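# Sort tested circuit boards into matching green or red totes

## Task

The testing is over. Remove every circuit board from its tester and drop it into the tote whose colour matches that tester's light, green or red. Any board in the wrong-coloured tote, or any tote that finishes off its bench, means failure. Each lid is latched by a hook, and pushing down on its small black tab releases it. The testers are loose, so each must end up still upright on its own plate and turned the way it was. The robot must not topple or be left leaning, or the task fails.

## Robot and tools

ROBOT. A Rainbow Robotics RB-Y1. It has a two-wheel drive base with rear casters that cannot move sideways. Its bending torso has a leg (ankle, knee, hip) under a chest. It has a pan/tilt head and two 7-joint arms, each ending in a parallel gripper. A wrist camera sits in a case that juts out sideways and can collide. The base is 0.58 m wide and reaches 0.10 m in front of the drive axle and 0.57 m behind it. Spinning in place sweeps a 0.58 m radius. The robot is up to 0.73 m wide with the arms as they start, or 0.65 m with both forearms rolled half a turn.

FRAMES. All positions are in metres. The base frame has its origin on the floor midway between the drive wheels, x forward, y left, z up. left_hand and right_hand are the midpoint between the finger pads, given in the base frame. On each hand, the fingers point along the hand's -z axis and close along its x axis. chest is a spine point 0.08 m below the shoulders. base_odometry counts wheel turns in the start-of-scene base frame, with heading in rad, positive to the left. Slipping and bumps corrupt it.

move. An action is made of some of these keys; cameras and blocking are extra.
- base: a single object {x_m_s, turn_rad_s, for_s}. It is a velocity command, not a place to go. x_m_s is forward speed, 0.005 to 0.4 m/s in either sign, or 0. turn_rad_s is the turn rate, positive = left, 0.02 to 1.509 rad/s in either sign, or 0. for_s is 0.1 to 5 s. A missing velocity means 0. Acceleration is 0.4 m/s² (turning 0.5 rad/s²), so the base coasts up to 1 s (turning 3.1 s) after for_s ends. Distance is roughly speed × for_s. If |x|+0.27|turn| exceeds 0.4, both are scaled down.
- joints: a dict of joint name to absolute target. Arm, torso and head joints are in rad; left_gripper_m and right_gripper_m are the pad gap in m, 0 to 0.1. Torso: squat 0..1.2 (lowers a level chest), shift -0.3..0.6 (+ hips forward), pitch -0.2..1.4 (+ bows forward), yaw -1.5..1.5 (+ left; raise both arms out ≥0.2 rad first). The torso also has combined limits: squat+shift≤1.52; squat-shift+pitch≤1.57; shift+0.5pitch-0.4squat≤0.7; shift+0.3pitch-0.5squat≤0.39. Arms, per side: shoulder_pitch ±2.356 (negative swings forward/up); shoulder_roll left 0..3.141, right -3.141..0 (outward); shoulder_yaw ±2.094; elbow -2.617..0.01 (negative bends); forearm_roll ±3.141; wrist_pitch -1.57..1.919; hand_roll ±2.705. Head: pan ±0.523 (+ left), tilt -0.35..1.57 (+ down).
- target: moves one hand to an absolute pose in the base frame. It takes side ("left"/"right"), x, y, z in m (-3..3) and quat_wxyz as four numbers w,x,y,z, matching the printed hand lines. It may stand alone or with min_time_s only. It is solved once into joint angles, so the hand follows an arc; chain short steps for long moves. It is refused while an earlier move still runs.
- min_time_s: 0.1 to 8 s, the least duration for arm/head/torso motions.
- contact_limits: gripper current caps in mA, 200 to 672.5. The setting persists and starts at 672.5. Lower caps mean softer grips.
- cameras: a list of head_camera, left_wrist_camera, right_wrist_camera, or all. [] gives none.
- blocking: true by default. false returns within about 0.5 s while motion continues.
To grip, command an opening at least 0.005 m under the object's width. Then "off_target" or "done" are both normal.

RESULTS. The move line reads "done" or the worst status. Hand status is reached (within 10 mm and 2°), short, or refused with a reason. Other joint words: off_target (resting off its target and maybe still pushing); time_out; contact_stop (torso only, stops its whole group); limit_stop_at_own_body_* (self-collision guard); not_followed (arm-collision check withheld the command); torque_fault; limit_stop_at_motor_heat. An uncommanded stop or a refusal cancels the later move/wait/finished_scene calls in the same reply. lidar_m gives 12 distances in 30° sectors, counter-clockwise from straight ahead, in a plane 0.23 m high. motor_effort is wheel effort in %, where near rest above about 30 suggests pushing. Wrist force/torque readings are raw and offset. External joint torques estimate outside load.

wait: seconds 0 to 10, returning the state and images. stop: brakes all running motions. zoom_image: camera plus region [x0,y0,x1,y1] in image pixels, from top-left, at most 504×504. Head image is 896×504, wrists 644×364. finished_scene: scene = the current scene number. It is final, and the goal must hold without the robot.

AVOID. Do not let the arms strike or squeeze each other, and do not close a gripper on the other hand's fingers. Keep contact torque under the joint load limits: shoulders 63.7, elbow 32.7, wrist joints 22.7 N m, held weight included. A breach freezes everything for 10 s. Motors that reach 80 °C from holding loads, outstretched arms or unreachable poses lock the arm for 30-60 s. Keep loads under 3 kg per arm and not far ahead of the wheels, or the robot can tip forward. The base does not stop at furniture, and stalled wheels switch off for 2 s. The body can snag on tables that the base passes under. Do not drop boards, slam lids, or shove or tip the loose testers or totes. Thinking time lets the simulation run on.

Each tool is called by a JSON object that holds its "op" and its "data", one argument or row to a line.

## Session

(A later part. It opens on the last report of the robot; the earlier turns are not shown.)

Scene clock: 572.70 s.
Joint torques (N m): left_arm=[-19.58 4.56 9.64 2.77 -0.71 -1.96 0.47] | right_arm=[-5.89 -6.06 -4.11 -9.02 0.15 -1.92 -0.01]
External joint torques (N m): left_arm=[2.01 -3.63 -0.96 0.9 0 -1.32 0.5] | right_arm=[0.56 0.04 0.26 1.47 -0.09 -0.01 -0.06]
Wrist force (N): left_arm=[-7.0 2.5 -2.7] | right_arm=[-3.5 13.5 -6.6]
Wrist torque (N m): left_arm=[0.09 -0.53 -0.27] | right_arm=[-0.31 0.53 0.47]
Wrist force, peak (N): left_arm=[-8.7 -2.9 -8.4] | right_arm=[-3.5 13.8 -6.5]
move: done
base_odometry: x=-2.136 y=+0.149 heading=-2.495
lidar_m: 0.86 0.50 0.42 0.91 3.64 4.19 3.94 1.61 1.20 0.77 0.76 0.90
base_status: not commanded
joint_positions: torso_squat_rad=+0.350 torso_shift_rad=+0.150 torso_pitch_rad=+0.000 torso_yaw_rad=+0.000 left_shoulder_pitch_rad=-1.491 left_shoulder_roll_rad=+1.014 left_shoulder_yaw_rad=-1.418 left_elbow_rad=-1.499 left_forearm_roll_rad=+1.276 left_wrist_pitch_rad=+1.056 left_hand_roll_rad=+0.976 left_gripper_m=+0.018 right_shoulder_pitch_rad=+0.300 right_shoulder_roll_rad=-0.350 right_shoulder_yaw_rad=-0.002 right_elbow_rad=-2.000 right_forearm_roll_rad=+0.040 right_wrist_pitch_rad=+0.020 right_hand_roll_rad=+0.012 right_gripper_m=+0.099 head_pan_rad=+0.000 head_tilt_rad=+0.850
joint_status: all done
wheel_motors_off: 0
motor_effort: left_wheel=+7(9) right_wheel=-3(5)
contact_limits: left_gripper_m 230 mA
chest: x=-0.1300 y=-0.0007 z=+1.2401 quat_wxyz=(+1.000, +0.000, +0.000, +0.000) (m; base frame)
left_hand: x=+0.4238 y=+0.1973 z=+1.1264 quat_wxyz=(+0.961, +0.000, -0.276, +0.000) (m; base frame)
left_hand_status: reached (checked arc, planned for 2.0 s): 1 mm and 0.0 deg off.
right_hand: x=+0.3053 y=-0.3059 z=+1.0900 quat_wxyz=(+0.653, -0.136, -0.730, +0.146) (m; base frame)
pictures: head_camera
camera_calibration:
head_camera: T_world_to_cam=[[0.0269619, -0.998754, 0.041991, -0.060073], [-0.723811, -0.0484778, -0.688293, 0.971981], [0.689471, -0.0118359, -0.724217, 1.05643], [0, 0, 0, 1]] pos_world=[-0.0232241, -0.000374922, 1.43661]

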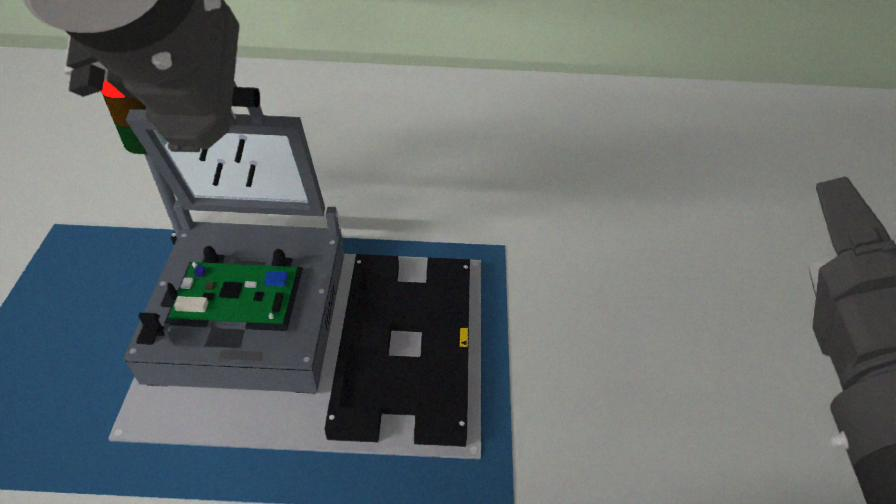

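{"op": "move", "data": {
  "target": {"side":"left","x":0.467,"y":0.197,"z":1.129,"quat_wxyz":[0.937,0,-0.35,0]},
  "min_time_s": 2,
  "cameras": []
}}

{"op": "move", "data": {
  "target": {"side":"left","x":0.5,"y":0.197,"z":1.125,"quat_wxyz":[0.906,0,-0.423,0]},
  "min_time_s": 2,
  "cameras": ["head_camera"]
}}

{"op": "move", "data": {
  "joints": {"left_gripper_m":0.05},
  "contact_limits": {"left_gripper_m":300},
  "cameras": ["head_camera"]
}}

{"op": "move", "data": {
  "target": {"side":"left","x":0.462,"y":0.197,"z":1.16,"quat_wxyz":[0.906,0,-0.423,0]},
  "min_time_s": 2,
  "cameras": ["head_camera"]
}}

{"op": "move", "data": {
  "target": {"side":"left","x":0.41,"y":0.197,"z":1.2,"quat_wxyz":[0.906,0,-0.423,0]},
  "cameras": []
}}

{"op": "move", "data": {
  "target": {"side":"left","x":0.34,"y":0.215,"z":1.13,"quat_wxyz":[1,0,0,0]},
  "min_time_s": 2,
  "cameras": ["head_camera","left_wrist_camera"]
}}

Scene clock: 586.33 s.
Joint torques (N m): left_arm=[-12.81 1.85 4.83 0.93 0.88 -0.77 0.56] | right_arm=[-6.1 -5.82 -3.85 -9.14 0.21 -1.86 0.06]
External joint torques (N m): left_arm=[9.67 -6.72 -5.66 -0.9 1.73 -0.05 0.6] | right_arm=[0.36 0.28 0.53 1.35 -0.02 0.05 0.01]
Wrist force (N): left_arm=[2.9 3.0 6.3] | right_arm=[-3.8 13.6 -6.6]
Wrist torque (N m): left_arm=[0.20 -0.67 -0.28] | right_arm=[-0.31 0.51 0.49]
Wrist force, peak (N): left_arm=[0.5 4.3 26.4] | right_arm=[-3.7 13.8 -6.4]
move: done
base_odometry: x=-2.136 y=+0.149 heading=-2.495
lidar_m: 0.86 0.51 0.42 0.91 3.64 4.19 3.94 1.59 1.20 0.77 0.76 0.90
base_status: not commanded
joint_positions: torso_squat_rad=+0.350 torso_shift_rad=+0.150 torso_pitch_rad=-0.001 torso_yaw_rad=+0.000 left_shoulder_pitch_rad=-1.468 left_shoulder_roll_rad=+0.961 left_shoulder_yaw_rad=-1.432 left_elbow_rad=-1.407 left_forearm_roll_rad=+1.112 left_wrist_pitch_rad=+0.926 left_hand_roll_rad=+1.031 left_gripper_m=+0.018 right_shoulder_pitch_rad=+0.300 right_shoulder_roll_rad=-0.350 right_shoulder_yaw_rad=-0.002 right_elbow_rad=-2.000 right_forearm_roll_rad=+0.040 right_wrist_pitch_rad=+0.020 right_hand_roll_rad=+0.012 right_gripper_m=+0.099 head_pan_rad=+0.000 head_tilt_rad=+0.850
joint_status: all done
wheel_motors_off: 0
motor_effort: left_wheel=+6(9) right_wheel=-3(5)
contact_limits: left_gripper_m 230 mA
chest: x=-0.1301 y=-0.0008 z=+1.2401 quat_wxyz=(+1.000, +0.001, +0.000, +0.000) (m; base frame)
left_hand: x=+0.4669 y=+0.1973 z=+1.1315 quat_wxyz=(+0.936, +0.000, -0.352, +0.000) (m; base frame)
left_hand_status: reached (checked arc, planned for 2.0 s): 3 mm and 0.2 deg off.
right_hand: x=+0.3052 y=-0.3059 z=+1.0901 quat_wxyz=(+0.653, -0.136, -0.730, +0.146) (m; base frame)
pictures: none
No camera images: "cameras" was empty.

Scene clock: 588.67 s.
Joint torques (N m): left_arm=[-20.69 6.91 9.24 2.71 -0.87 -1.01 0.39] | right_arm=[-6.12 -5.7 -3.8 -9.03 0.17 -1.91 0.08]
External joint torques (N m): left_arm=[2.4 -1.97 -1.08 1 0.07 -0.38 0.43] | right_arm=[0.33 0.4 0.58 1.46 -0.07 0 0.03]
Wrist force (N): left_arm=[-6.5 -0.5 -7.2] | right_arm=[-3.5 13.5 -6.5]
Wrist torque (N m): left_arm=[-0.01 -0.70 -0.17] | right_arm=[-0.27 0.54 0.47]
Wrist force, peak (N): left_arm=[13.2 5.7 16.4] | right_arm=[-3.0 13.8 -6.7]
move: done
base_odometry: x=-2.136 y=+0.149 heading=-2.495
lidar_m: 0.86 0.50 0.42 0.91 3.64 4.20 3.93 1.59 1.20 0.77 0.77 0.90
base_status: not commanded
joint_positions: torso_squat_rad=+0.350 torso_shift_rad=+0.150 torso_pitch_rad=+0.000 torso_yaw_rad=+0.000 left_shoulder_pitch_rad=-1.422 left_shoulder_roll_rad=+0.908 left_shoulder_yaw_rad=-1.456 left_elbow_rad=-1.340 left_forearm_roll_rad=+0.886 left_wrist_pitch_rad=+0.796 left_hand_roll_rad=+1.165 left_gripper_m=+0.018 right_shoulder_pitch_rad=+0.300 right_shoulder_roll_rad=-0.350 right_shoulder_yaw_rad=-0.002 right_elbow_rad=-2.000 right_forearm_roll_rad=+0.040 right_wrist_pitch_rad=+0.020 right_hand_roll_rad=+0.012 right_gripper_m=+0.099 head_pan_rad=+0.000 head_tilt_rad=+0.850
joint_status: all done
wheel_motors_off: 0
motor_effort: left_wheel=+7(8) right_wheel=-1(4)
contact_limits: left_gripper_m 230 mA
chest: x=-0.1299 y=-0.0008 z=+1.2401 quat_wxyz=(+1.000, +0.000, +0.000, +0.000) (m; base frame)
left_hand: x=+0.4994 y=+0.1970 z=+1.1254 quat_wxyz=(+0.906, -0.001, -0.422, -0.001) (m; base frame)
left_hand_status: reached (checked arc, planned for 2.0 s): 1 mm and 0.1 deg off.
right_hand: x=+0.3053 y=-0.3059 z=+1.0899 quat_wxyz=(+0.653, -0.136, -0.730, +0.146) (m; base frame)
pictures: head_camera
camera_calibration:
head_camera: T_world_to_cam=[[0.0269677, -0.998754, 0.041987, -0.0601697], [-0.723909, -0.0484776, -0.68819, 0.971899], [0.689368, -0.0118359, -0.724314, 1.05649], [0, 0, 0, 1]] pos_world=[-0.0231239, -0.000474923, 1.43661]

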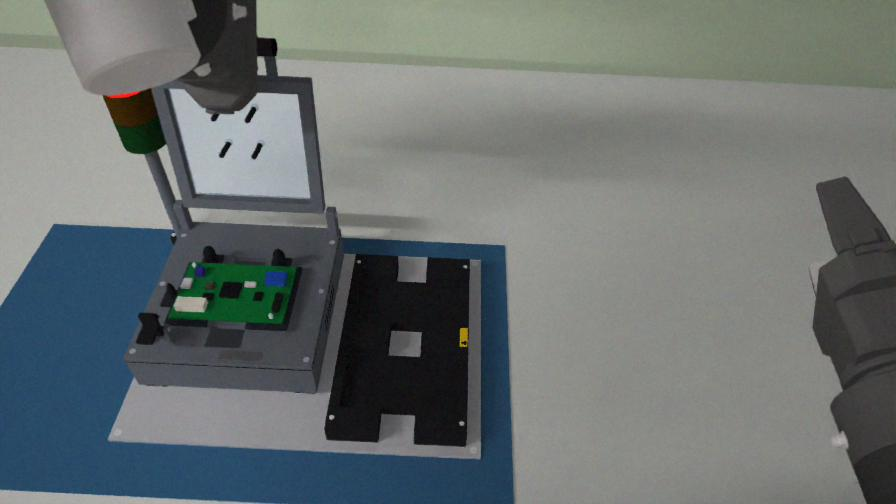

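Scene clock: 589.50 s.
Joint torques (N m): left_arm=[-15.54 6.22 6.82 0.98 0.7 0.08 0.38] | right_arm=[-6.19 -5.96 -4.18 -9.05 0.06 -1.93 0.08]
External joint torques (N m): left_arm=[7.55 -2.66 -3.49 -0.73 1.64 0.71 0.43] | right_arm=[0.26 0.14 0.19 1.44 -0.17 -0.02 0.03]
Wrist force (N): left_arm=[2.2 -0.8 -4.7] | right_arm=[-3.6 13.2 -6.7]
Wrist torque (N m): left_arm=[0.01 -0.61 -0.25] | right_arm=[-0.24 0.51 0.46]
Wrist force, peak (N): left_arm=[10.7 0.0 -2.1] | right_arm=[-3.6 13.7 -6.3]
move: done
base_odometry: x=-2.136 y=+0.149 heading=-2.495
lidar_m: 0.86 0.50 0.42 0.91 3.64 4.19 3.94 1.59 1.20 0.76 0.76 0.90
base_status: not commanded
joint_positions: torso_squat_rad=+0.350 torso_shift_rad=+0.150 torso_pitch_rad=+0.000 torso_yaw_rad=+0.000 left_shoulder_pitch_rad=-1.423 left_shoulder_roll_rad=+0.908 left_shoulder_yaw_rad=-1.455 left_elbow_rad=-1.339 left_forearm_roll_rad=+0.886 left_wrist_pitch_rad=+0.795 left_hand_roll_rad=+1.165 left_gripper_m=+0.050 right_shoulder_pitch_rad=+0.300 right_shoulder_roll_rad=-0.350 right_shoulder_yaw_rad=-0.002 right_elbow_rad=-2.000 right_forearm_roll_rad=+0.040 right_wrist_pitch_rad=+0.020 right_hand_roll_rad=+0.012 right_gripper_m=+0.099 head_pan_rad=+0.000 head_tilt_rad=+0.850
joint_status: all done
wheel_motors_off: 0
motor_effort: left_wheel=+6(7) right_wheel=-3(4)
contact_limits: left_gripper_m 300 mA
chest: x=-0.1299 y=-0.0008 z=+1.2401 quat_wxyz=(+1.000, +0.001, +0.000, +0.000) (m; base frame)
left_hand: x=+0.4998 y=+0.1968 z=+1.1266 quat_wxyz=(+0.906, -0.001, -0.423, -0.001) (m; base frame)
right_hand: x=+0.3053 y=-0.3059 z=+1.0900 quat_wxyz=(+0.653, -0.136, -0.730, +0.146) (m; base frame)
pictures: head_camera
camera_calibration:
head_camera: T_world_to_cam=[[0.0268899, -0.998759, 0.0419186, -0.060071], [-0.723862, -0.048375, -0.688247, 0.971909], [0.689421, -0.0118364, -0.724264, 1.05649], [0, 0, 0, 1]] pos_world=[-0.0232239, -0.000475298, 1.43661]

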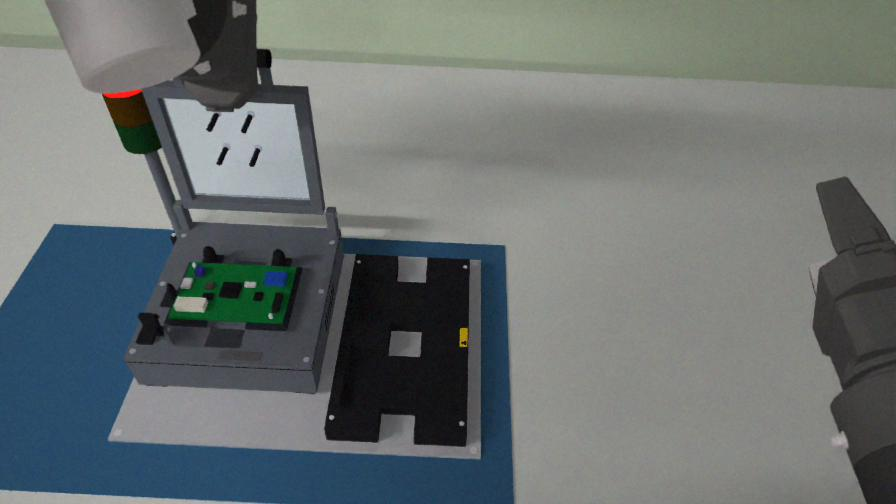

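Scene clock: 591.83 s.
Joint torques (N m): left_arm=[-20.74 9.1 12.19 1.16 -0.93 -0.1 0.39] | right_arm=[-6.17 -5.73 -4.03 -8.94 0.1 -1.9 0.06]
External joint torques (N m): left_arm=[0.59 0.91 1.18 -0.71 0.15 0.41 0.43] | right_arm=[0.28 0.37 0.35 1.55 -0.13 0.01 0.01]
Wrist force (N): left_arm=[-6.2 -0.3 -7.0] | right_arm=[-3.4 13.6 -6.5]
Wrist torque (N m): left_arm=[-0.04 -0.69 -0.17] | right_arm=[-0.30 0.53 0.48]
Wrist force, peak (N): left_arm=[-12.7 -1.3 -11.3] | right_arm=[-3.6 13.5 -6.8]
move: done
base_odometry: x=-2.136 y=+0.149 heading=-2.495
lidar_m: 0.87 0.50 0.42 0.91 3.64 4.19 3.94 1.58 1.20 0.77 0.77 0.90
base_status: not commanded
joint_positions: torso_squat_rad=+0.350 torso_shift_rad=+0.150 torso_pitch_rad=+0.000 torso_yaw_rad=+0.000 left_shoulder_pitch_rad=-1.471 left_shoulder_roll_rad=+1.048 left_shoulder_yaw_rad=-1.441 left_elbow_rad=-1.596 left_forearm_roll_rad=+0.880 left_wrist_pitch_rad=+0.913 left_hand_roll_rad=+1.252 left_gripper_m=+0.050 right_shoulder_pitch_rad=+0.300 right_shoulder_roll_rad=-0.350 right_shoulder_yaw_rad=-0.002 right_elbow_rad=-2.000 right_forearm_roll_rad=+0.040 right_wrist_pitch_rad=+0.020 right_hand_roll_rad=+0.012 right_gripper_m=+0.099 head_pan_rad=+0.000 head_tilt_rad=+0.850
joint_status: all done
wheel_motors_off: 0
motor_effort: left_wheel=+6(7) right_wheel=-1(3)
contact_limits: left_gripper_m 300 mA
chest: x=-0.1298 y=-0.0008 z=+1.2401 quat_wxyz=(+1.000, +0.000, +0.000, +0.000) (m; base frame)
left_hand: x=+0.4621 y=+0.1970 z=+1.1596 quat_wxyz=(+0.906, +0.000, -0.423, +0.000) (m; base frame)
left_hand_status: reached (checked arc, planned for 2.0 s): 0 mm and 0.0 deg off.
right_hand: x=+0.3054 y=-0.3059 z=+1.0899 quat_wxyz=(+0.653, -0.136, -0.730, +0.146) (m; base frame)
pictures: head_camera
camera_calibration:
head_camera: T_world_to_cam=[[0.0269764, -0.998754, 0.0419808, -0.0601633], [-0.724053, -0.0484772, -0.688039, 0.97175], [0.689217, -0.0118356, -0.724459, 1.05663], [0, 0, 0, 1]] pos_world=[-0.0230237, -0.000474924, 1.43661]

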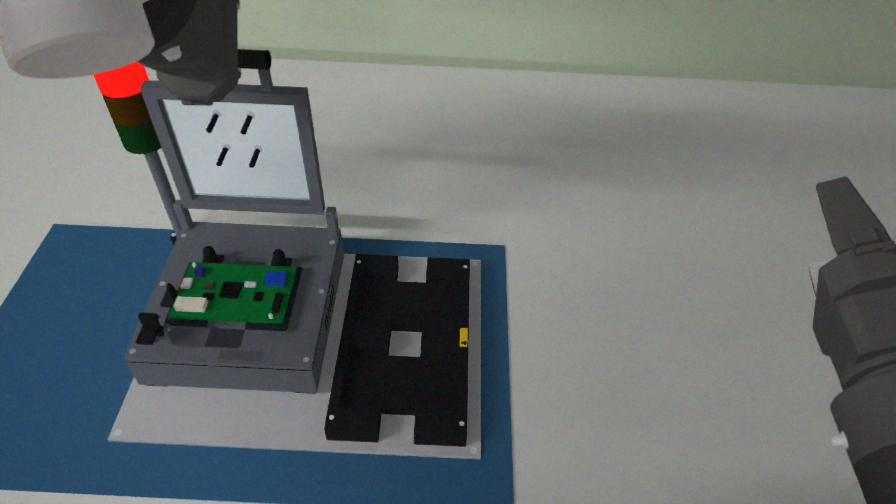

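Scene clock: 592.87 s.
Joint torques (N m): left_arm=[-17.39 6.74 11.35 1.85 -0.87 -0.34 0.23] | right_arm=[-5.83 -5.86 -3.89 -8.97 0.21 -1.9 0.02]
External joint torques (N m): left_arm=[1.46 -0.31 0.31 -0.45 0.36 0.06 0.27] | right_arm=[0.62 0.25 0.49 1.52 -0.03 0 -0.03]
Wrist force (N): left_arm=[-6.3 -0.2 -7.3] | right_arm=[-3.8 13.8 -6.6]
Wrist torque (N m): left_arm=[-0.02 -0.65 -0.16] | right_arm=[-0.33 0.51 0.46]
Wrist force, peak (N): left_arm=[-17.2 -4.4 -11.9] | right_arm=[-3.6 13.8 -6.8]
move: done
base_odometry: x=-2.136 y=+0.149 heading=-2.495
lidar_m: 0.87 0.51 0.41 0.91 3.64 4.20 3.94 1.60 1.20 0.77 0.76 0.90
base_status: not commanded
joint_positions: torso_squat_rad=+0.350 torso_shift_rad=+0.150 torso_pitch_rad=+0.000 torso_yaw_rad=+0.000 left_shoulder_pitch_rad=-1.538 left_shoulder_roll_rad=+1.206 left_shoulder_yaw_rad=-1.410 left_elbow_rad=-1.877 left_forearm_roll_rad=+0.920 left_wrist_pitch_rad=+1.045 left_hand_roll_rad=+1.327 left_gripper_m=+0.050 right_shoulder_pitch_rad=+0.300 right_shoulder_roll_rad=-0.350 right_shoulder_yaw_rad=-0.002 right_elbow_rad=-2.000 right_forearm_roll_rad=+0.040 right_wrist_pitch_rad=+0.020 right_hand_roll_rad=+0.012 right_gripper_m=+0.099 head_pan_rad=+0.000 head_tilt_rad=+0.850
joint_status: all done
wheel_motors_off: 0
motor_effort: left_wheel=+3(6) right_wheel=-2(4)
contact_limits: left_gripper_m 300 mA
chest: x=-0.1298 y=-0.0007 z=+1.2401 quat_wxyz=(+1.000, +0.000, +0.000, +0.000) (m; base frame)
left_hand: x=+0.4100 y=+0.1970 z=+1.2001 quat_wxyz=(+0.906, +0.000, -0.423, +0.000) (m; base frame)
left_hand_status: reached (checked arc, planned for 0.6 s): 0 mm and 0.0 deg off.
right_hand: x=+0.3054 y=-0.3059 z=+1.0899 quat_wxyz=(+0.653, -0.136, -0.730, +0.146) (m; base frame)
pictures: none
No camera images: "cameras" was empty.

Scene clock: 595.20 s.
Joint torques (N m): left_arm=[-21.37 6.42 7.98 3.02 0.18 0.19 -0.09] | right_arm=[-6.19 -5.96 -3.8 -9.04 0.19 -1.86 0.01]
External joint torques (N m): left_arm=[0.74 -1.62 -1.16 0.85 0.16 0.27 -0.09] | right_arm=[0.26 0.14 0.57 1.45 -0.05 0.05 -0.04]
Wrist force (N): left_arm=[-1.2 -0.2 -9.4] | right_arm=[-3.2 13.5 -6.5]
Wrist torque (N m): left_arm=[-0.03 -0.36 -0.24] | right_arm=[-0.29 0.56 0.47]
Wrist force, peak (N): left_arm=[-4.3 -1.0 -8.9] | right_arm=[-3.7 13.9 -6.7]
move: done
base_odometry: x=-2.136 y=+0.149 heading=-2.495
lidar_m: 0.87 0.51 0.41 0.91 3.63 4.19 3.94 1.59 1.20 0.77 0.77 0.90
base_status: not commanded
joint_positions: torso_squat_rad=+0.350 torso_shift_rad=+0.150 torso_pitch_rad=+0.000 torso_yaw_rad=+0.000 left_shoulder_pitch_rad=-1.577 left_shoulder_roll_rad=+0.953 left_shoulder_yaw_rad=-1.432 left_elbow_rad=-1.224 left_forearm_roll_rad=+1.811 left_wrist_pitch_rad=+1.501 left_hand_roll_rad=+0.627 left_gripper_m=+0.050 right_shoulder_pitch_rad=+0.300 right_shoulder_roll_rad=-0.350 right_shoulder_yaw_rad=-0.002 right_elbow_rad=-2.000 right_forearm_roll_rad=+0.040 right_wrist_pitch_rad=+0.020 right_hand_roll_rad=+0.012 right_gripper_m=+0.099 head_pan_rad=+0.000 head_tilt_rad=+0.850
joint_status: all done
wheel_motors_off: 0
motor_effort: left_wheel=+4(6) right_wheel=-2(4)
contact_limits: left_gripper_m 300 mA
chest: x=-0.1298 y=-0.0007 z=+1.2401 quat_wxyz=(+1.000, +0.000, +0.000, +0.000) (m; base frame)
left_hand: x=+0.3399 y=+0.2150 z=+1.1301 quat_wxyz=(+1.000, +0.000, +0.000, +0.000) (m; base frame)
left_hand_status: reached (checked arc, planned for 2.0 s): 0 mm and 0.1 deg off.
right_hand: x=+0.3054 y=-0.3059 z=+1.0899 quat_wxyz=(+0.653, -0.136, -0.730, +0.146) (m; base frame)
pictures: head_camera, left_wrist_camera
camera_calibration:
head_camera: T_world_to_cam=[[0.0269735, -0.998754, 0.0419831, -0.0600667], [-0.724006, -0.0484774, -0.688088, 0.971827], [0.689266, -0.0118358, -0.724412, 1.05656], [0, 0, 0, 1]] pos_world=[-0.0230237, -0.000374924, 1.43661]
left_wrist_camera: T_world_to_cam=[[0.999812, 0.0155763, -0.0115356, -0.3315], [0.0192278, -0.872142, 0.488874, -0.337243], [-0.00244581, -0.489004, -0.872278, 1.16075], [0, 0, 0, 1]] pos_world=[0.340761, 0.278652, 1.17354]

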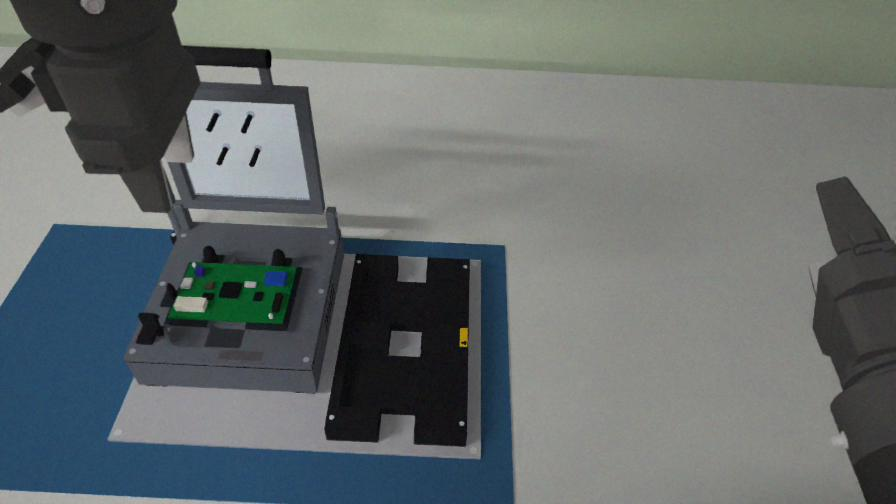

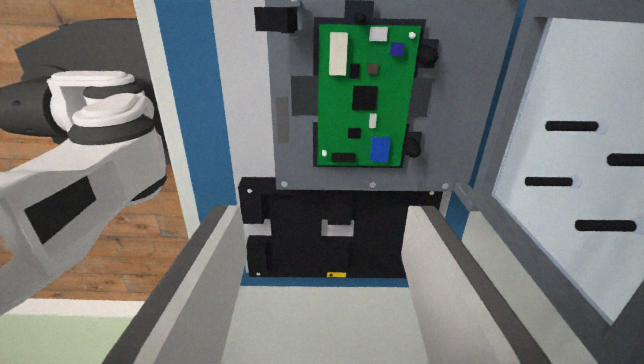

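{"op": "move", "data": {
  "target": {"side":"left","x":0.31,"y":0.216,"z":1.06,"quat_wxyz":[1,0,0,0]},
  "cameras": []
}}

{"op": "move", "data": {
  "joints": {"torso_shift_rad":0.23,"left_gripper_m":0.086},
  "contact_limits": {"left_gripper_m":600},
  "cameras": []
}}

{"op": "move", "data": {
  "target": {"side":"left","x":0.369,"y":0.216,"z":1.0,"quat_wxyz":[1,0,0,0]},
  "min_time_s": 2,
  "cameras": ["left_wrist_camera"]
}}

{"op": "move", "data": {
  "target": {"side":"left","x":0.369,"y":0.216,"z":0.965,"quat_wxyz":[1,0,0,0]},
  "min_time_s": 2,
  "cameras": ["left_wrist_camera"]
}}

Scene clock: 606.13 s.
Joint torques (N m): left_arm=[-20.19 8.69 9.51 1.35 0.26 -0.14 -0.01] | right_arm=[-5.98 -5.93 -3.99 -9.16 0.12 -1.95 0.1]
External joint torques (N m): left_arm=[0.71 0.54 -0.23 -0.28 0.23 -0.07 -0.01] | right_arm=[0.47 0.17 0.38 1.33 -0.11 -0.04 0.05]
Wrist force (N): left_arm=[-1.4 -0.2 -9.2] | right_arm=[-3.4 13.1 -6.3]
Wrist torque (N m): left_arm=[-0.03 -0.38 -0.20] | right_arm=[-0.25 0.54 0.48]
Wrist force, peak (N): left_arm=[-2.0 -0.8 -10.2] | right_arm=[-3.5 13.9 -6.3]
move: done
base_odometry: x=-2.136 y=+0.149 heading=-2.495
lidar_m: 0.87 0.51 0.42 0.91 3.64 4.19 3.94 1.60 1.20 0.77 0.77 0.90
base_status: not commanded
joint_positions: torso_squat_rad=+0.350 torso_shift_rad=+0.150 torso_pitch_rad=+0.000 torso_yaw_rad=+0.000 left_shoulder_pitch_rad=-1.453 left_shoulder_roll_rad=+1.008 left_shoulder_yaw_rad=-1.479 left_elbow_rad=-1.440 left_forearm_roll_rad=+1.733 left_wrist_pitch_rad=+1.335 left_hand_roll_rad=+0.745 left_gripper_m=+0.050 right_shoulder_pitch_rad=+0.300 right_shoulder_roll_rad=-0.350 right_shoulder_yaw_rad=-0.002 right_elbow_rad=-2.000 right_forearm_roll_rad=+0.040 right_wrist_pitch_rad=+0.020 right_hand_roll_rad=+0.012 right_gripper_m=+0.099 head_pan_rad=+0.000 head_tilt_rad=+0.850
joint_status: all done
wheel_motors_off: 0
motor_effort: left_wheel=+5(5) right_wheel=-2(3)
contact_limits: left_gripper_m 300 mA
chest: x=-0.1298 y=-0.0007 z=+1.2401 quat_wxyz=(+1.000, +0.000, +0.000, +0.000) (m; base frame)
left_hand: x=+0.3095 y=+0.2157 z=+1.0605 quat_wxyz=(+1.000, -0.001, +0.001, -0.001) (m; base frame)
left_hand_status: reached (checked arc, planned for 0.5 s): 1 mm and 0.2 deg off.
right_hand: x=+0.3054 y=-0.3059 z=+1.0899 quat_wxyz=(+0.653, -0.136, -0.730, +0.146) (m; base frame)
pictures: none
No camera images: "cameras" was empty.

Scene clock: 607.47 s.
Joint torques (N m): left_arm=[-20.31 8.56 9.61 1.29 0.25 -0.1 0] | right_arm=[-5.65 -5.81 -3.92 -9.07 0.14 -1.85 -0.01]
External joint torques (N m): left_arm=[0.6 0.41 -0.13 -0.35 0.22 -0.04 0] | right_arm=[0.79 0.29 0.46 1.42 -0.09 0.06 -0.06]
Wrist force (N): left_arm=[-1.4 -0.5 -9.1] | right_arm=[-3.7 13.3 -6.5]
Wrist torque (N m): left_arm=[0.02 -0.39 -0.19] | right_arm=[-0.26 0.52 0.45]
Wrist force, peak (N): left_arm=[-1.2 -0.6 -9.7] | right_arm=[-3.6 13.8 -6.8]
move: done
base_odometry: x=-2.136 y=+0.149 heading=-2.495
lidar_m: 0.86 0.50 0.42 0.92 3.64 4.19 3.94 1.59 1.20 0.77 0.76 0.90
base_status: not commanded
joint_positions: torso_squat_rad=+0.350 torso_shift_rad=+0.230 torso_pitch_rad=+0.000 torso_yaw_rad=+0.000 left_shoulder_pitch_rad=-1.453 left_shoulder_roll_rad=+1.008 left_shoulder_yaw_rad=-1.479 left_elbow_rad=-1.440 left_forearm_roll_rad=+1.733 left_wrist_pitch_rad=+1.335 left_hand_roll_rad=+0.745 left_gripper_m=+0.086 right_shoulder_pitch_rad=+0.300 right_shoulder_roll_rad=-0.350 right_shoulder_yaw_rad=-0.002 right_elbow_rad=-2.000 right_forearm_roll_rad=+0.040 right_wrist_pitch_rad=+0.020 right_hand_roll_rad=+0.012 right_gripper_m=+0.099 head_pan_rad=+0.000 head_tilt_rad=+0.850
joint_status: all done
wheel_motors_off: 0
motor_effort: left_wheel=+3(5) right_wheel=-4(4)
contact_limits: left_gripper_m 600 mA
chest: x=-0.0781 y=-0.0007 z=+1.2302 quat_wxyz=(+1.000, +0.000, +0.000, +0.000) (m; base frame)
left_hand: x=+0.3612 y=+0.2157 z=+1.0505 quat_wxyz=(+1.000, -0.001, +0.002, -0.001) (m; base frame)
right_hand: x=+0.3571 y=-0.3059 z=+1.0799 quat_wxyz=(+0.653, -0.136, -0.730, +0.146) (m; base frame)
pictures: none
No camera images: "cameras" was empty.

Scene clock: 609.80 s.
Joint torques (N m): left_arm=[-18.93 6.39 8.13 2.34 -0.03 -0.38 -0.31] | right_arm=[-6.08 -5.84 -3.76 -9.03 0.17 -1.79 0.04]
External joint torques (N m): left_arm=[2.43 -2.16 -1.22 1.02 -0.05 -0.31 -0.31] | right_arm=[0.37 0.27 0.62 1.46 -0.07 0.12 -0.01]
Wrist force (N): left_arm=[-1.8 -0.2 -9.4] | right_arm=[-3.2 13.3 -6.7]
Wrist torque (N m): left_arm=[-0.01 -0.42 -0.20] | right_arm=[-0.28 0.57 0.48]
Wrist force, peak (N): left_arm=[-1.4 -0.7 -9.8] | right_arm=[-3.2 13.8 -6.4]
move: done
base_odometry: x=-2.136 y=+0.149 heading=-2.495
lidar_m: 0.86 0.50 0.42 0.92 3.64 4.19 3.93 1.59 1.20 0.76 0.77 0.90
base_status: not commanded
joint_positions: torso_squat_rad=+0.350 torso_shift_rad=+0.230 torso_pitch_rad=+0.000 torso_yaw_rad=+0.000 left_shoulder_pitch_rad=-1.374 left_shoulder_roll_rad=+0.931 left_shoulder_yaw_rad=-1.514 left_elbow_rad=-1.355 left_forearm_roll_rad=+1.682 left_wrist_pitch_rad=+1.244 left_hand_roll_rad=+0.721 left_gripper_m=+0.086 right_shoulder_pitch_rad=+0.300 right_shoulder_roll_rad=-0.350 right_shoulder_yaw_rad=-0.002 right_elbow_rad=-2.000 right_forearm_roll_rad=+0.040 right_wrist_pitch_rad=+0.020 right_hand_roll_rad=+0.012 right_gripper_m=+0.099 head_pan_rad=+0.000 head_tilt_rad=+0.850
joint_status: all done
wheel_motors_off: 0
motor_effort: left_wheel=+4(4) right_wheel=-2(4)
contact_limits: left_gripper_m 600 mA
chest: x=-0.0781 y=-0.0007 z=+1.2302 quat_wxyz=(+1.000, +0.000, +0.000, +0.000) (m; base frame)
left_hand: x=+0.3688 y=+0.2160 z=+1.0005 quat_wxyz=(+1.000, +0.000, -0.001, +0.000) (m; base frame)
left_hand_status: reached (checked arc, planned for 2.0 s): 0 mm and 0.1 deg off.
right_hand: x=+0.3571 y=-0.3059 z=+1.0799 quat_wxyz=(+0.653, -0.136, -0.730, +0.146) (m; base frame)
pictures: left_wrist_camera
camera_calibration:
left_wrist_camera: T_world_to_cam=[[0.99982, 0.0157005, -0.0106849, -0.362836], [0.0189197, -0.872293, 0.488618, -0.273144], [-0.00164882, -0.488732, -0.872432, 1.04806], [0, 0, 0, 1]] pos_world=[0.369667, 0.279655, 1.04395]

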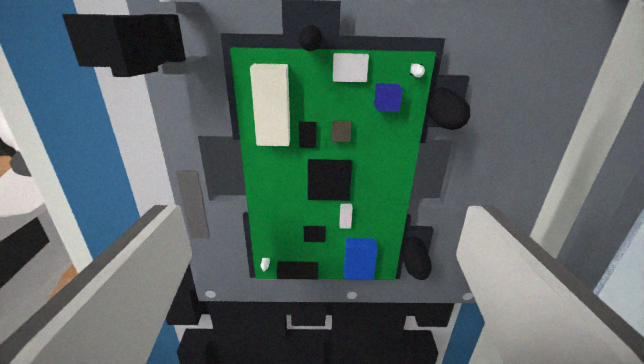

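Scene clock: 612.13 s.
Joint torques (N m): left_arm=[-19.13 6.66 7.72 2.11 0.01 -0.4 -0.3] | right_arm=[-6 -5.74 -3.89 -9.11 0.14 -1.87 0.11]
External joint torques (N m): left_arm=[2.35 -2.02 -1.29 0.99 -0.01 -0.33 -0.3] | right_arm=[0.45 0.36 0.49 1.38 -0.09 0.04 0.06]
Wrist force (N): left_arm=[-1.5 -0.1 -9.1] | right_arm=[-3.3 13.4 -6.7]
Wrist torque (N m): left_arm=[-0.06 -0.37 -0.19] | right_arm=[-0.30 0.56 0.46]
Wrist force, peak (N): left_arm=[-1.7 -0.5 -9.6] | right_arm=[-3.4 13.6 -6.7]
move: done
base_odometry: x=-2.136 y=+0.149 heading=-2.495
lidar_m: 0.87 0.50 0.42 0.91 3.64 4.19 3.94 1.59 1.19 0.77 0.76 0.90
base_status: not commanded
joint_positions: torso_squat_rad=+0.350 torso_shift_rad=+0.230 torso_pitch_rad=+0.000 torso_yaw_rad=+0.000 left_shoulder_pitch_rad=-1.317 left_shoulder_roll_rad=+0.880 left_shoulder_yaw_rad=-1.537 left_elbow_rad=-1.299 left_forearm_roll_rad=+1.651 left_wrist_pitch_rad=+1.183 left_hand_roll_rad=+0.706 left_gripper_m=+0.086 right_shoulder_pitch_rad=+0.300 right_shoulder_roll_rad=-0.350 right_shoulder_yaw_rad=-0.002 right_elbow_rad=-2.000 right_forearm_roll_rad=+0.040 right_wrist_pitch_rad=+0.020 right_hand_roll_rad=+0.012 right_gripper_m=+0.099 head_pan_rad=+0.000 head_tilt_rad=+0.850
joint_status: all done
wheel_motors_off: 0
motor_effort: left_wheel=+4(5) right_wheel=-2(4)
contact_limits: left_gripper_m 600 mA
chest: x=-0.0781 y=-0.0007 z=+1.2302 quat_wxyz=(+1.000, +0.000, +0.000, +0.000) (m; base frame)
left_hand: x=+0.3691 y=+0.2160 z=+0.9654 quat_wxyz=(+1.000, +0.000, +0.000, +0.000) (m; base frame)
left_hand_status: reached (checked arc, planned for 2.0 s): 0 mm and 0.1 deg off.
right_hand: x=+0.3571 y=-0.3059 z=+1.0799 quat_wxyz=(+0.653, -0.136, -0.730, +0.146) (m; base frame)
pictures: left_wrist_camera
camera_calibration:
left_wrist_camera: T_world_to_cam=[[0.999812, 0.0156269, -0.0114444, -0.362717], [0.0192268, -0.872251, 0.488681, -0.256188], [-0.0023458, -0.488809, -0.872388, 1.01767], [0, 0, 0, 1]] pos_world=[0.369961, 0.279654, 1.00884]

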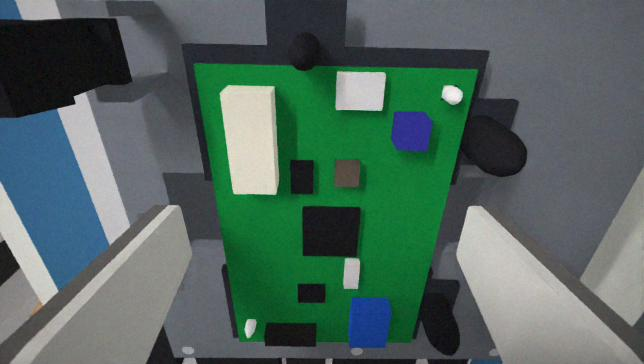

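{"op": "move", "data": {
  "target": {"side":"left","x":0.369,"y":0.216,"z":0.943,"quat_wxyz":[1,0,0,0]},
  "min_time_s": 2,
  "cameras": ["left_wrist_camera"]
}}

{"op": "move", "data": {
  "target": {"side":"left","x":0.369,"y":0.216,"z":0.927,"quat_wxyz":[1,0,0,0]},
  "min_time_s": 2,
  "cameras": ["left_wrist_camera"]
}}

Scene clock: 619.73 s.
Joint torques (N m): left_arm=[-18.05 8.79 6.03 3.06 -0.43 0.29 -0.05] | right_arm=[-5.96 -5.65 -4.05 -9.01 0.19 -1.75 0.03]
External joint torques (N m): left_arm=[3.5 0.06 -2.7 2.04 -0.45 0.37 -0.05] | right_arm=[0.49 0.45 0.33 1.48 -0.05 0.15 -0.02]
Wrist force (N): left_arm=[-1.6 -4.3 -9.4] | right_arm=[-3.4 13.5 -6.4]
Wrist torque (N m): left_arm=[-0.11 -0.47 -0.40] | right_arm=[-0.28 0.57 0.46]
Wrist force, peak (N): left_arm=[-0.6 -4.3 -9.7] | right_arm=[-3.6 13.8 -6.3]
move: done
base_odometry: x=-2.136 y=+0.149 heading=-2.495
lidar_m: 0.87 0.50 0.42 0.91 3.64 4.20 3.94 1.59 1.20 0.77 0.76 0.90
base_status: not commanded
joint_positions: torso_squat_rad=+0.350 torso_shift_rad=+0.230 torso_pitch_rad=+0.000 torso_yaw_rad=+0.000 left_shoulder_pitch_rad=-1.282 left_shoulder_roll_rad=+0.843 left_shoulder_yaw_rad=-1.549 left_elbow_rad=-1.253 left_forearm_roll_rad=+1.635 left_wrist_pitch_rad=+1.146 left_hand_roll_rad=+0.692 left_gripper_m=+0.086 right_shoulder_pitch_rad=+0.300 right_shoulder_roll_rad=-0.350 right_shoulder_yaw_rad=-0.002 right_elbow_rad=-2.000 right_forearm_roll_rad=+0.040 right_wrist_pitch_rad=+0.020 right_hand_roll_rad=+0.012 right_gripper_m=+0.099 head_pan_rad=+0.000 head_tilt_rad=+0.850
joint_status: all done
wheel_motors_off: 0
motor_effort: left_wheel=+3(5) right_wheel=-2(4)
contact_limits: left_gripper_m 600 mA
chest: x=-0.0781 y=-0.0007 z=+1.2302 quat_wxyz=(+1.000, +0.000, +0.000, +0.000) (m; base frame)
left_hand: x=+0.3692 y=+0.2155 z=+0.9435 quat_wxyz=(+1.000, +0.000, -0.001, +0.000) (m; base frame)
left_hand_status: reached (checked arc, planned for 2.0 s): 1 mm and 0.1 deg off.
right_hand: x=+0.3570 y=-0.3059 z=+1.0800 quat_wxyz=(+0.653, -0.136, -0.730, +0.146) (m; base frame)
pictures: left_wrist_camera
camera_calibration:
left_wrist_camera: T_world_to_cam=[[0.999825, 0.0148608, -0.0113823, -0.363013], [0.0185301, -0.871914, 0.489308, -0.246385], [-0.00265289, -0.489433, -0.872037, 0.998256], [0, 0, 0, 1]] pos_world=[0.370164, 0.279147, 0.986943]

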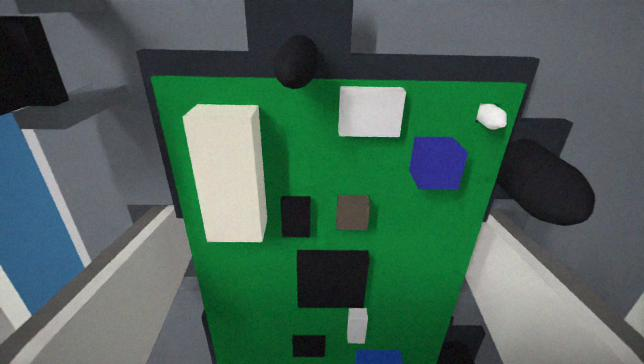

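Scene clock: 622.07 s.
Joint torques (N m): left_arm=[-15.45 11.75 3 5.14 -1.31 1.27 0.29] | right_arm=[-5.74 -5.91 -4.02 -9.19 0.19 -1.86 0.02]
External joint torques (N m): left_arm=[6.14 3.01 -5.49 4.18 -1.34 1.34 0.29] | right_arm=[0.7 0.19 0.36 1.3 -0.04 0.05 -0.03]
Wrist force (N): left_arm=[-1.7 -10.6 -5.8] | right_arm=[-3.5 13.7 -6.3]
Wrist torque (N m): left_arm=[-0.13 -0.60 -0.77] | right_arm=[-0.33 0.56 0.48]
Wrist force, peak (N): left_arm=[-1.5 -11.4 -5.7] | right_arm=[-3.5 13.8 -6.4]
move: done
base_odometry: x=-2.136 y=+0.149 heading=-2.495
lidar_m: 0.86 0.50 0.42 0.93 3.64 4.20 3.94 1.60 1.20 0.77 0.76 0.90
base_status: not commanded
joint_positions: torso_squat_rad=+0.350 torso_shift_rad=+0.230 torso_pitch_rad=+0.000 torso_yaw_rad=+0.000 left_shoulder_pitch_rad=-1.256 left_shoulder_roll_rad=+0.813 left_shoulder_yaw_rad=-1.556 left_elbow_rad=-1.215 left_forearm_roll_rad=+1.625 left_wrist_pitch_rad=+1.119 left_hand_roll_rad=+0.679 left_gripper_m=+0.086 right_shoulder_pitch_rad=+0.300 right_shoulder_roll_rad=-0.350 right_shoulder_yaw_rad=-0.002 right_elbow_rad=-2.000 right_forearm_roll_rad=+0.040 right_wrist_pitch_rad=+0.020 right_hand_roll_rad=+0.012 right_gripper_m=+0.099 head_pan_rad=+0.000 head_tilt_rad=+0.850
joint_status: all done
wheel_motors_off: 0
motor_effort: left_wheel=+4(4) right_wheel=-3(5)
contact_limits: left_gripper_m 600 mA
chest: x=-0.0781 y=-0.0008 z=+1.2302 quat_wxyz=(+1.000, +0.000, +0.000, +0.000) (m; base frame)
left_hand: x=+0.3695 y=+0.2145 z=+0.9278 quat_wxyz=(+1.000, -0.001, -0.001, -0.001) (m; base frame)
left_hand_status: reached (checked arc, planned for 2.0 s): 2 mm and 0.2 deg off.
right_hand: x=+0.3570 y=-0.3060 z=+1.0799 quat_wxyz=(+0.653, -0.136, -0.730, +0.146) (m; base frame)
pictures: left_wrist_camera
camera_calibration:
left_wrist_camera: T_world_to_cam=[[0.999849, 0.0135234, -0.0109021, -0.363489], [0.0171324, -0.871325, 0.490407, -0.240166], [-0.00286732, -0.49052, -0.871425, 0.983819], [0, 0, 0, 1]] pos_world=[0.37037, 0.278236, 0.971141]

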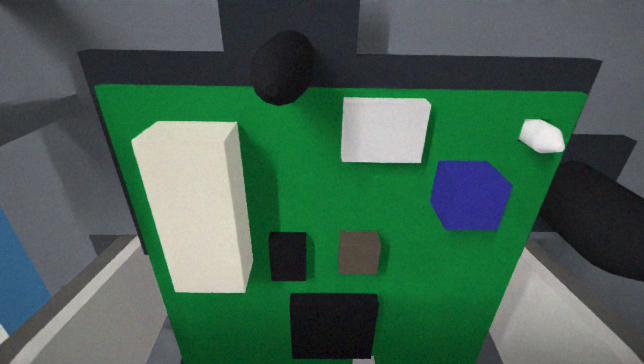

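{"op": "move", "data": {
  "target": {"side":"left","x":0.369,"y":0.211,"z":0.927,"quat_wxyz":[1,0,0,0]},
  "cameras": []
}}

{"op": "move", "data": {
  "joints": {"left_gripper_m":0.05},
  "cameras": ["left_wrist_camera","head_camera"]
}}

{"op": "move", "data": {
  "target": {"side":"left","x":0.369,"y":0.211,"z":0.95,"quat_wxyz":[1,0,0,0]},
  "min_time_s": 2,
  "cameras": ["left_wrist_camera","head_camera"]
}}

Scene clock: 627.13 s.
Joint torques (N m): left_arm=[-19.22 9.03 7.27 2.05 0.02 0.31 0.39] | right_arm=[-6.02 -5.74 -4.23 -9.21 0.24 -2.03 0.01]
External joint torques (N m): left_arm=[2.4 0.36 -1.21 1.1 0 0.38 0.39] | right_arm=[0.43 0.36 0.15 1.28 0 -0.12 -0.04]
Wrist force (N): left_arm=[-1.5 -0.1 -9.4] | right_arm=[-3.2 12.9 -6.6]
Wrist torque (N m): left_arm=[-0.04 -0.41 -0.23] | right_arm=[-0.25 0.56 0.47]
Wrist force, peak (N): left_arm=[-1.6 -11.1 -5.9] | right_arm=[-3.8 13.8 -6.6]
move: done
base_odometry: x=-2.136 y=+0.149 heading=-2.495
lidar_m: 0.86 0.50 0.41 0.91 3.63 4.20 3.95 1.59 1.19 0.77 0.76 0.90
base_status: not commanded
joint_positions: torso_squat_rad=+0.350 torso_shift_rad=+0.230 torso_pitch_rad=+0.000 torso_yaw_rad=+0.000 left_shoulder_pitch_rad=-1.259 left_shoulder_roll_rad=+0.804 left_shoulder_yaw_rad=-1.558 left_elbow_rad=-1.213 left_forearm_roll_rad=+1.623 left_wrist_pitch_rad=+1.121 left_hand_roll_rad=+0.690 left_gripper_m=+0.086 right_shoulder_pitch_rad=+0.300 right_shoulder_roll_rad=-0.350 right_shoulder_yaw_rad=-0.002 right_elbow_rad=-2.000 right_forearm_roll_rad=+0.040 right_wrist_pitch_rad=+0.020 right_hand_roll_rad=+0.012 right_gripper_m=+0.099 head_pan_rad=+0.000 head_tilt_rad=+0.850
joint_status: all done
wheel_motors_off: 0
motor_effort: left_wheel=+2(4) right_wheel=-3(3)
contact_limits: left_gripper_m 600 mA
chest: x=-0.0781 y=-0.0007 z=+1.2302 quat_wxyz=(+1.000, +0.000, +0.000, +0.000) (m; base frame)
left_hand: x=+0.3691 y=+0.2107 z=+0.9272 quat_wxyz=(+1.000, +0.000, +0.000, +0.000) (m; base frame)
left_hand_status: reached (checked arc, planned for 0.1 s): 0 mm and 0.1 deg off.
right_hand: x=+0.3570 y=-0.3059 z=+1.0800 quat_wxyz=(+0.653, -0.136, -0.730, +0.146) (m; base frame)
pictures: none
No camera images: "cameras" was empty.

Scene clock: 628.03 s.
Joint torques (N m): left_arm=[-16.96 8.51 6.66 -0.52 1.65 2.35 0.4] | right_arm=[-5.8 -5.72 -3.97 -9.19 0.27 -1.88 0.05]
External joint torques (N m): left_arm=[4.67 -0.17 -1.82 -1.47 1.63 2.43 0.4] | right_arm=[0.64 0.38 0.41 1.3 0.03 0.03 0]
Wrist force (N): left_arm=[12.4 -1.6 -11.1] | right_arm=[-3.7 13.4 -6.1]
Wrist torque (N m): left_arm=[-0.04 -0.19 -0.53] | right_arm=[-0.28 0.53 0.45]
Wrist force, peak (N): left_arm=[16.9 -1.9 -14.4] | right_arm=[-3.6 13.6 -6.6]
move: off_target
base_odometry: x=-2.136 y=+0.149 heading=-2.495
lidar_m: 0.87 0.50 0.42 0.91 3.64 4.19 3.95 1.59 1.20 0.77 0.76 0.91
base_status: not commanded
joint_positions: torso_squat_rad=+0.350 torso_shift_rad=+0.230 torso_pitch_rad=+0.000 torso_yaw_rad=+0.000 left_shoulder_pitch_rad=-1.259 left_shoulder_roll_rad=+0.804 left_shoulder_yaw_rad=-1.557 left_elbow_rad=-1.213 left_forearm_roll_rad=+1.622 left_wrist_pitch_rad=+1.121 left_hand_roll_rad=+0.690 left_gripper_m=+0.071 right_shoulder_pitch_rad=+0.300 right_shoulder_roll_rad=-0.350 right_shoulder_yaw_rad=-0.002 right_elbow_rad=-2.000 right_forearm_roll_rad=+0.040 right_wrist_pitch_rad=+0.020 right_hand_roll_rad=+0.012 right_gripper_m=+0.099 head_pan_rad=+0.000 head_tilt_rad=+0.850
joint_status: left_gripper_m off_target (ended at +0.071, target +0.050)
wheel_motors_off: 0
motor_effort: left_wheel=+0(4) right_wheel=-2(4)
contact_limits: left_gripper_m 600 mA
chest: x=-0.0780 y=-0.0007 z=+1.2302 quat_wxyz=(+1.000, +0.000, +0.000, +0.000) (m; base frame)
left_hand: x=+0.3698 y=+0.2108 z=+0.9274 quat_wxyz=(+1.000, +0.000, -0.001, +0.000) (m; base frame)
right_hand: x=+0.3572 y=-0.3059 z=+1.0798 quat_wxyz=(+0.653, -0.136, -0.730, +0.146) (m; base frame)
pictures: head_camera, left_wrist_camera
camera_calibration:
head_camera: T_world_to_cam=[[0.026839, -0.998758, 0.0419797, -0.0610386], [-0.724157, -0.0483751, -0.687936, 1.00231], [0.689113, -0.0119363, -0.724556, 1.01375], [0, 0, 0, 1]] pos_world=[0.0288768, -0.000375462, 1.42661]
left_wrist_camera: T_world_to_cam=[[0.999828, 0.0151132, -0.0107151, -0.364349], [0.0184229, -0.872086, 0.489007, -0.242234], [-0.001954, -0.48912, -0.872214, 0.981748], [0, 0, 0, 1]] pos_world=[0.370668, 0.27445, 0.970845]

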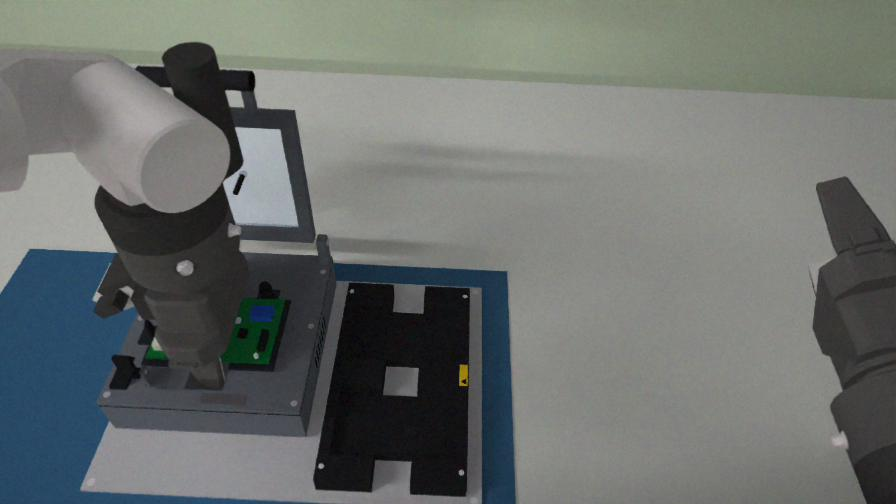

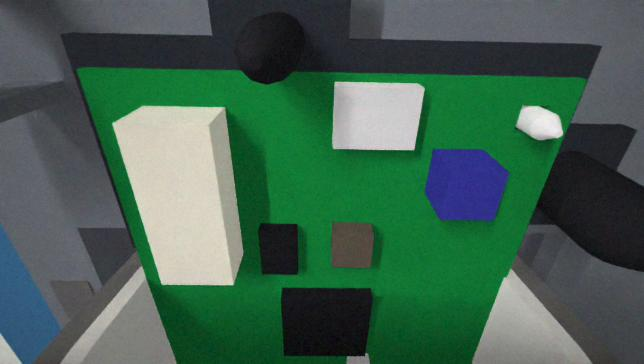

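Scene clock: 630.37 s.
Joint torques (N m): left_arm=[-26.1 7.31 14.13 -1.58 1.24 -0.23 0.38] | right_arm=[-6 -6 -3.96 -9.03 0.12 -1.92 0.04]
External joint torques (N m): left_arm=[-4.54 -1.35 5.33 -2.61 1.22 -0.17 0.38] | right_arm=[0.44 0.11 0.42 1.46 -0.12 -0.01 -0.01]
Wrist force (N): left_arm=[1.2 6.1 -21.5] | right_arm=[-3.5 13.3 -6.3]
Wrist torque (N m): left_arm=[-0.26 -0.04 -0.11] | right_arm=[-0.27 0.53 0.47]
Wrist force, peak (N): left_arm=[14.5 6.3 -17.6] | right_arm=[-3.5 13.6 -6.6]
move: done
base_odometry: x=-2.136 y=+0.149 heading=-2.495
lidar_m: 0.87 0.50 0.41 0.91 3.63 4.19 3.94 1.60 1.20 0.77 0.77 0.90
base_status: not commanded
joint_positions: torso_squat_rad=+0.350 torso_shift_rad=+0.230 torso_pitch_rad=+0.000 torso_yaw_rad=+0.000 left_shoulder_pitch_rad=-1.295 left_shoulder_roll_rad=+0.845 left_shoulder_yaw_rad=-1.547 left_elbow_rad=-1.267 left_forearm_roll_rad=+1.637 left_wrist_pitch_rad=+1.159 left_hand_roll_rad=+0.708 left_gripper_m=+0.071 right_shoulder_pitch_rad=+0.300 right_shoulder_roll_rad=-0.350 right_shoulder_yaw_rad=-0.002 right_elbow_rad=-2.000 right_forearm_roll_rad=+0.040 right_wrist_pitch_rad=+0.020 right_hand_roll_rad=+0.012 right_gripper_m=+0.099 head_pan_rad=+0.000 head_tilt_rad=+0.850
joint_status: all done
wheel_motors_off: 0
motor_effort: left_wheel=+1(2) right_wheel=-2(5)
contact_limits: left_gripper_m 600 mA
chest: x=-0.0779 y=-0.0006 z=+1.2302 quat_wxyz=(+1.000, +0.000, +0.000, +0.000) (m; base frame)
left_hand: x=+0.3685 y=+0.2120 z=+0.9491 quat_wxyz=(+1.000, +0.001, +0.001, +0.001) (m; base frame)
left_hand_status: reached (checked arc, planned for 2.0 s): 1 mm and 0.1 deg off.
right_hand: x=+0.3572 y=-0.3058 z=+1.0798 quat_wxyz=(+0.653, -0.136, -0.730, +0.146) (m; base frame)
pictures: head_camera, left_wrist_camera
camera_calibration:
head_camera: T_world_to_cam=[[0.0269906, -0.998748, 0.0421121, -0.061134], [-0.724248, -0.0485745, -0.687827, 1.00223], [0.689011, -0.0119348, -0.724652, 1.01383], [0, 0, 0, 1]] pos_world=[0.0289767, -0.000274733, 1.42661]
left_wrist_camera: T_world_to_cam=[[0.999763, 0.0165815, -0.0140902, -0.359935], [0.0213457, -0.87306, 0.487145, -0.25086], [-0.00422399, -0.48733, -0.873207, 1.00264], [0, 0, 0, 1]] pos_world=[0.36944, 0.275568, 0.992643]

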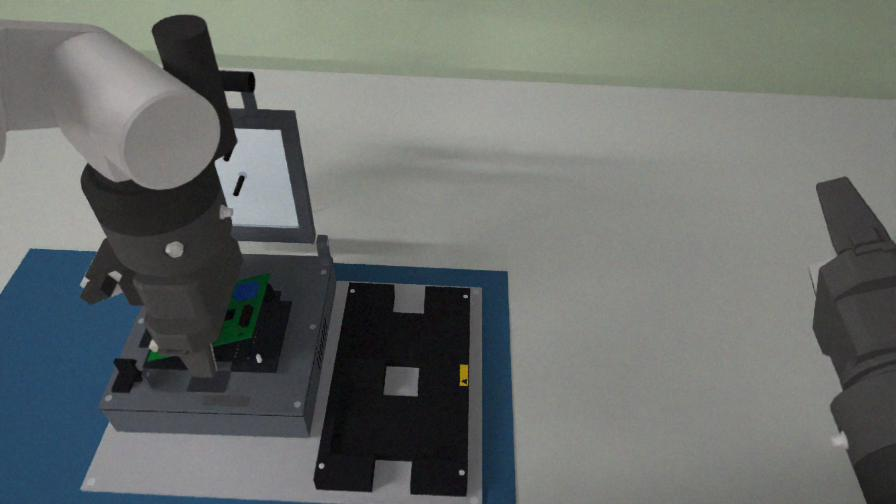

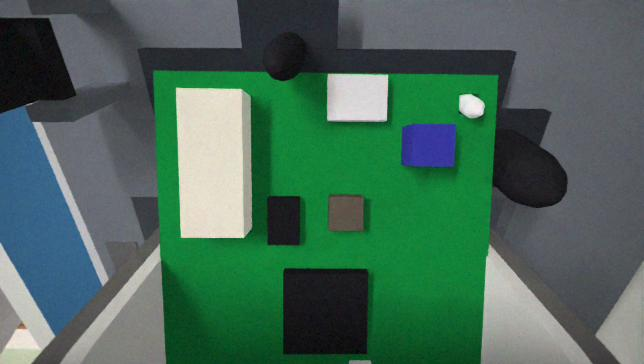

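{"op": "move", "data": {
  "target": {"side":"left","x":0.369,"y":0.211,"z":0.956,"quat_wxyz":[1,0,0,0]},
  "min_time_s": 1,
  "cameras": ["left_wrist_camera","head_camera"]
}}

Scene clock: 639.83 s.
Joint torques (N m): left_arm=[-27.48 6.52 15.45 -2.48 2.13 -0.23 0.41] | right_arm=[-5.7 -5.86 -3.94 -9.04 0.09 -1.97 0.15]
External joint torques (N m): left_arm=[-5.94 -2.13 6.57 -3.54 2.1 -0.16 0.41] | right_arm=[0.74 0.25 0.44 1.45 -0.15 -0.06 0.1]
Wrist force (N): left_arm=[3.5 8.7 -23.7] | right_arm=[-3.5 13.2 -6.2]
Wrist torque (N m): left_arm=[-0.26 -0.06 -0.15] | right_arm=[-0.29 0.54 0.46]
Wrist force, peak (N): left_arm=[4.8 8.9 -25.5] | right_arm=[-3.7 13.6 -6.8]
move: done
base_odometry: x=-2.136 y=+0.149 heading=-2.495
lidar_m: 0.87 0.50 0.42 0.91 3.63 4.19 3.94 1.60 1.20 0.78 0.76 0.90
base_status: not commanded
joint_positions: torso_squat_rad=+0.350 torso_shift_rad=+0.230 torso_pitch_rad=+0.000 torso_yaw_rad=+0.000 left_shoulder_pitch_rad=-1.304 left_shoulder_roll_rad=+0.855 left_shoulder_yaw_rad=-1.544 left_elbow_rad=-1.279 left_forearm_roll_rad=+1.642 left_wrist_pitch_rad=+1.169 left_hand_roll_rad=+0.712 left_gripper_m=+0.071 right_shoulder_pitch_rad=+0.300 right_shoulder_roll_rad=-0.350 right_shoulder_yaw_rad=-0.002 right_elbow_rad=-2.000 right_forearm_roll_rad=+0.040 right_wrist_pitch_rad=+0.020 right_hand_roll_rad=+0.012 right_gripper_m=+0.099 head_pan_rad=+0.000 head_tilt_rad=+0.850
joint_status: all done
wheel_motors_off: 0
motor_effort: left_wheel=+1(2) right_wheel=-3(5)
contact_limits: left_gripper_m 600 mA
chest: x=-0.0779 y=-0.0006 z=+1.2302 quat_wxyz=(+1.000, +0.000, +0.000, +0.000) (m; base frame)
left_hand: x=+0.3685 y=+0.2122 z=+0.9548 quat_wxyz=(+1.000, +0.001, +0.001, +0.001) (m; base frame)
left_hand_status: reached (checked arc, planned for 1.0 s): 2 mm and 0.2 deg off.
right_hand: x=+0.3573 y=-0.3057 z=+1.0798 quat_wxyz=(+0.654, -0.136, -0.730, +0.146) (m; base frame)
pictures: head_camera, left_wrist_camera
camera_calibration:
head_camera: T_world_to_cam=[[0.0270001, -0.998742, 0.0422534, -0.0612357], [-0.724298, -0.0486778, -0.687767, 1.00215], [0.688958, -0.0120342, -0.724701, 1.0139], [0, 0, 0, 1]] pos_world=[0.0289768, -0.000174521, 1.42661]
left_wrist_camera: T_world_to_cam=[[0.999756, 0.0168037, -0.0143141, -0.35959], [0.0216469, -0.873273, 0.48675, -0.253163], [-0.00432089, -0.486941, -0.873424, 1.00795], [0, 0, 0, 1]] pos_world=[0.369338, 0.275771, 0.998444]

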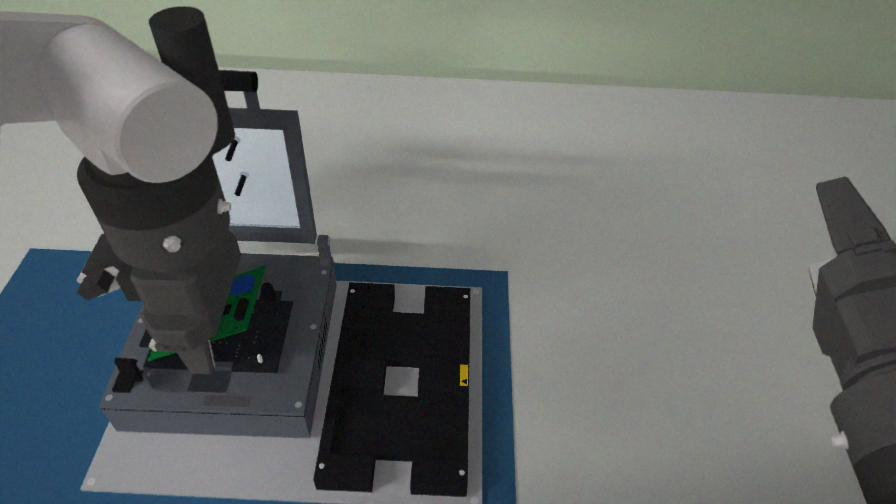

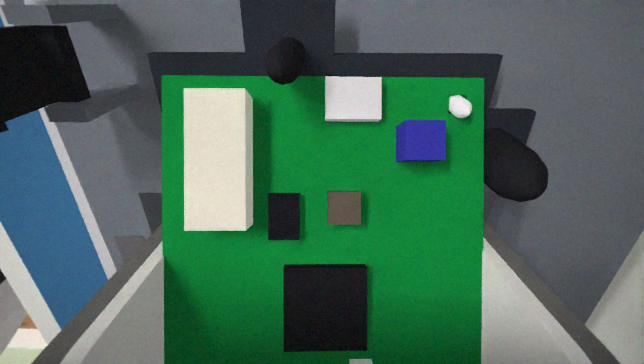

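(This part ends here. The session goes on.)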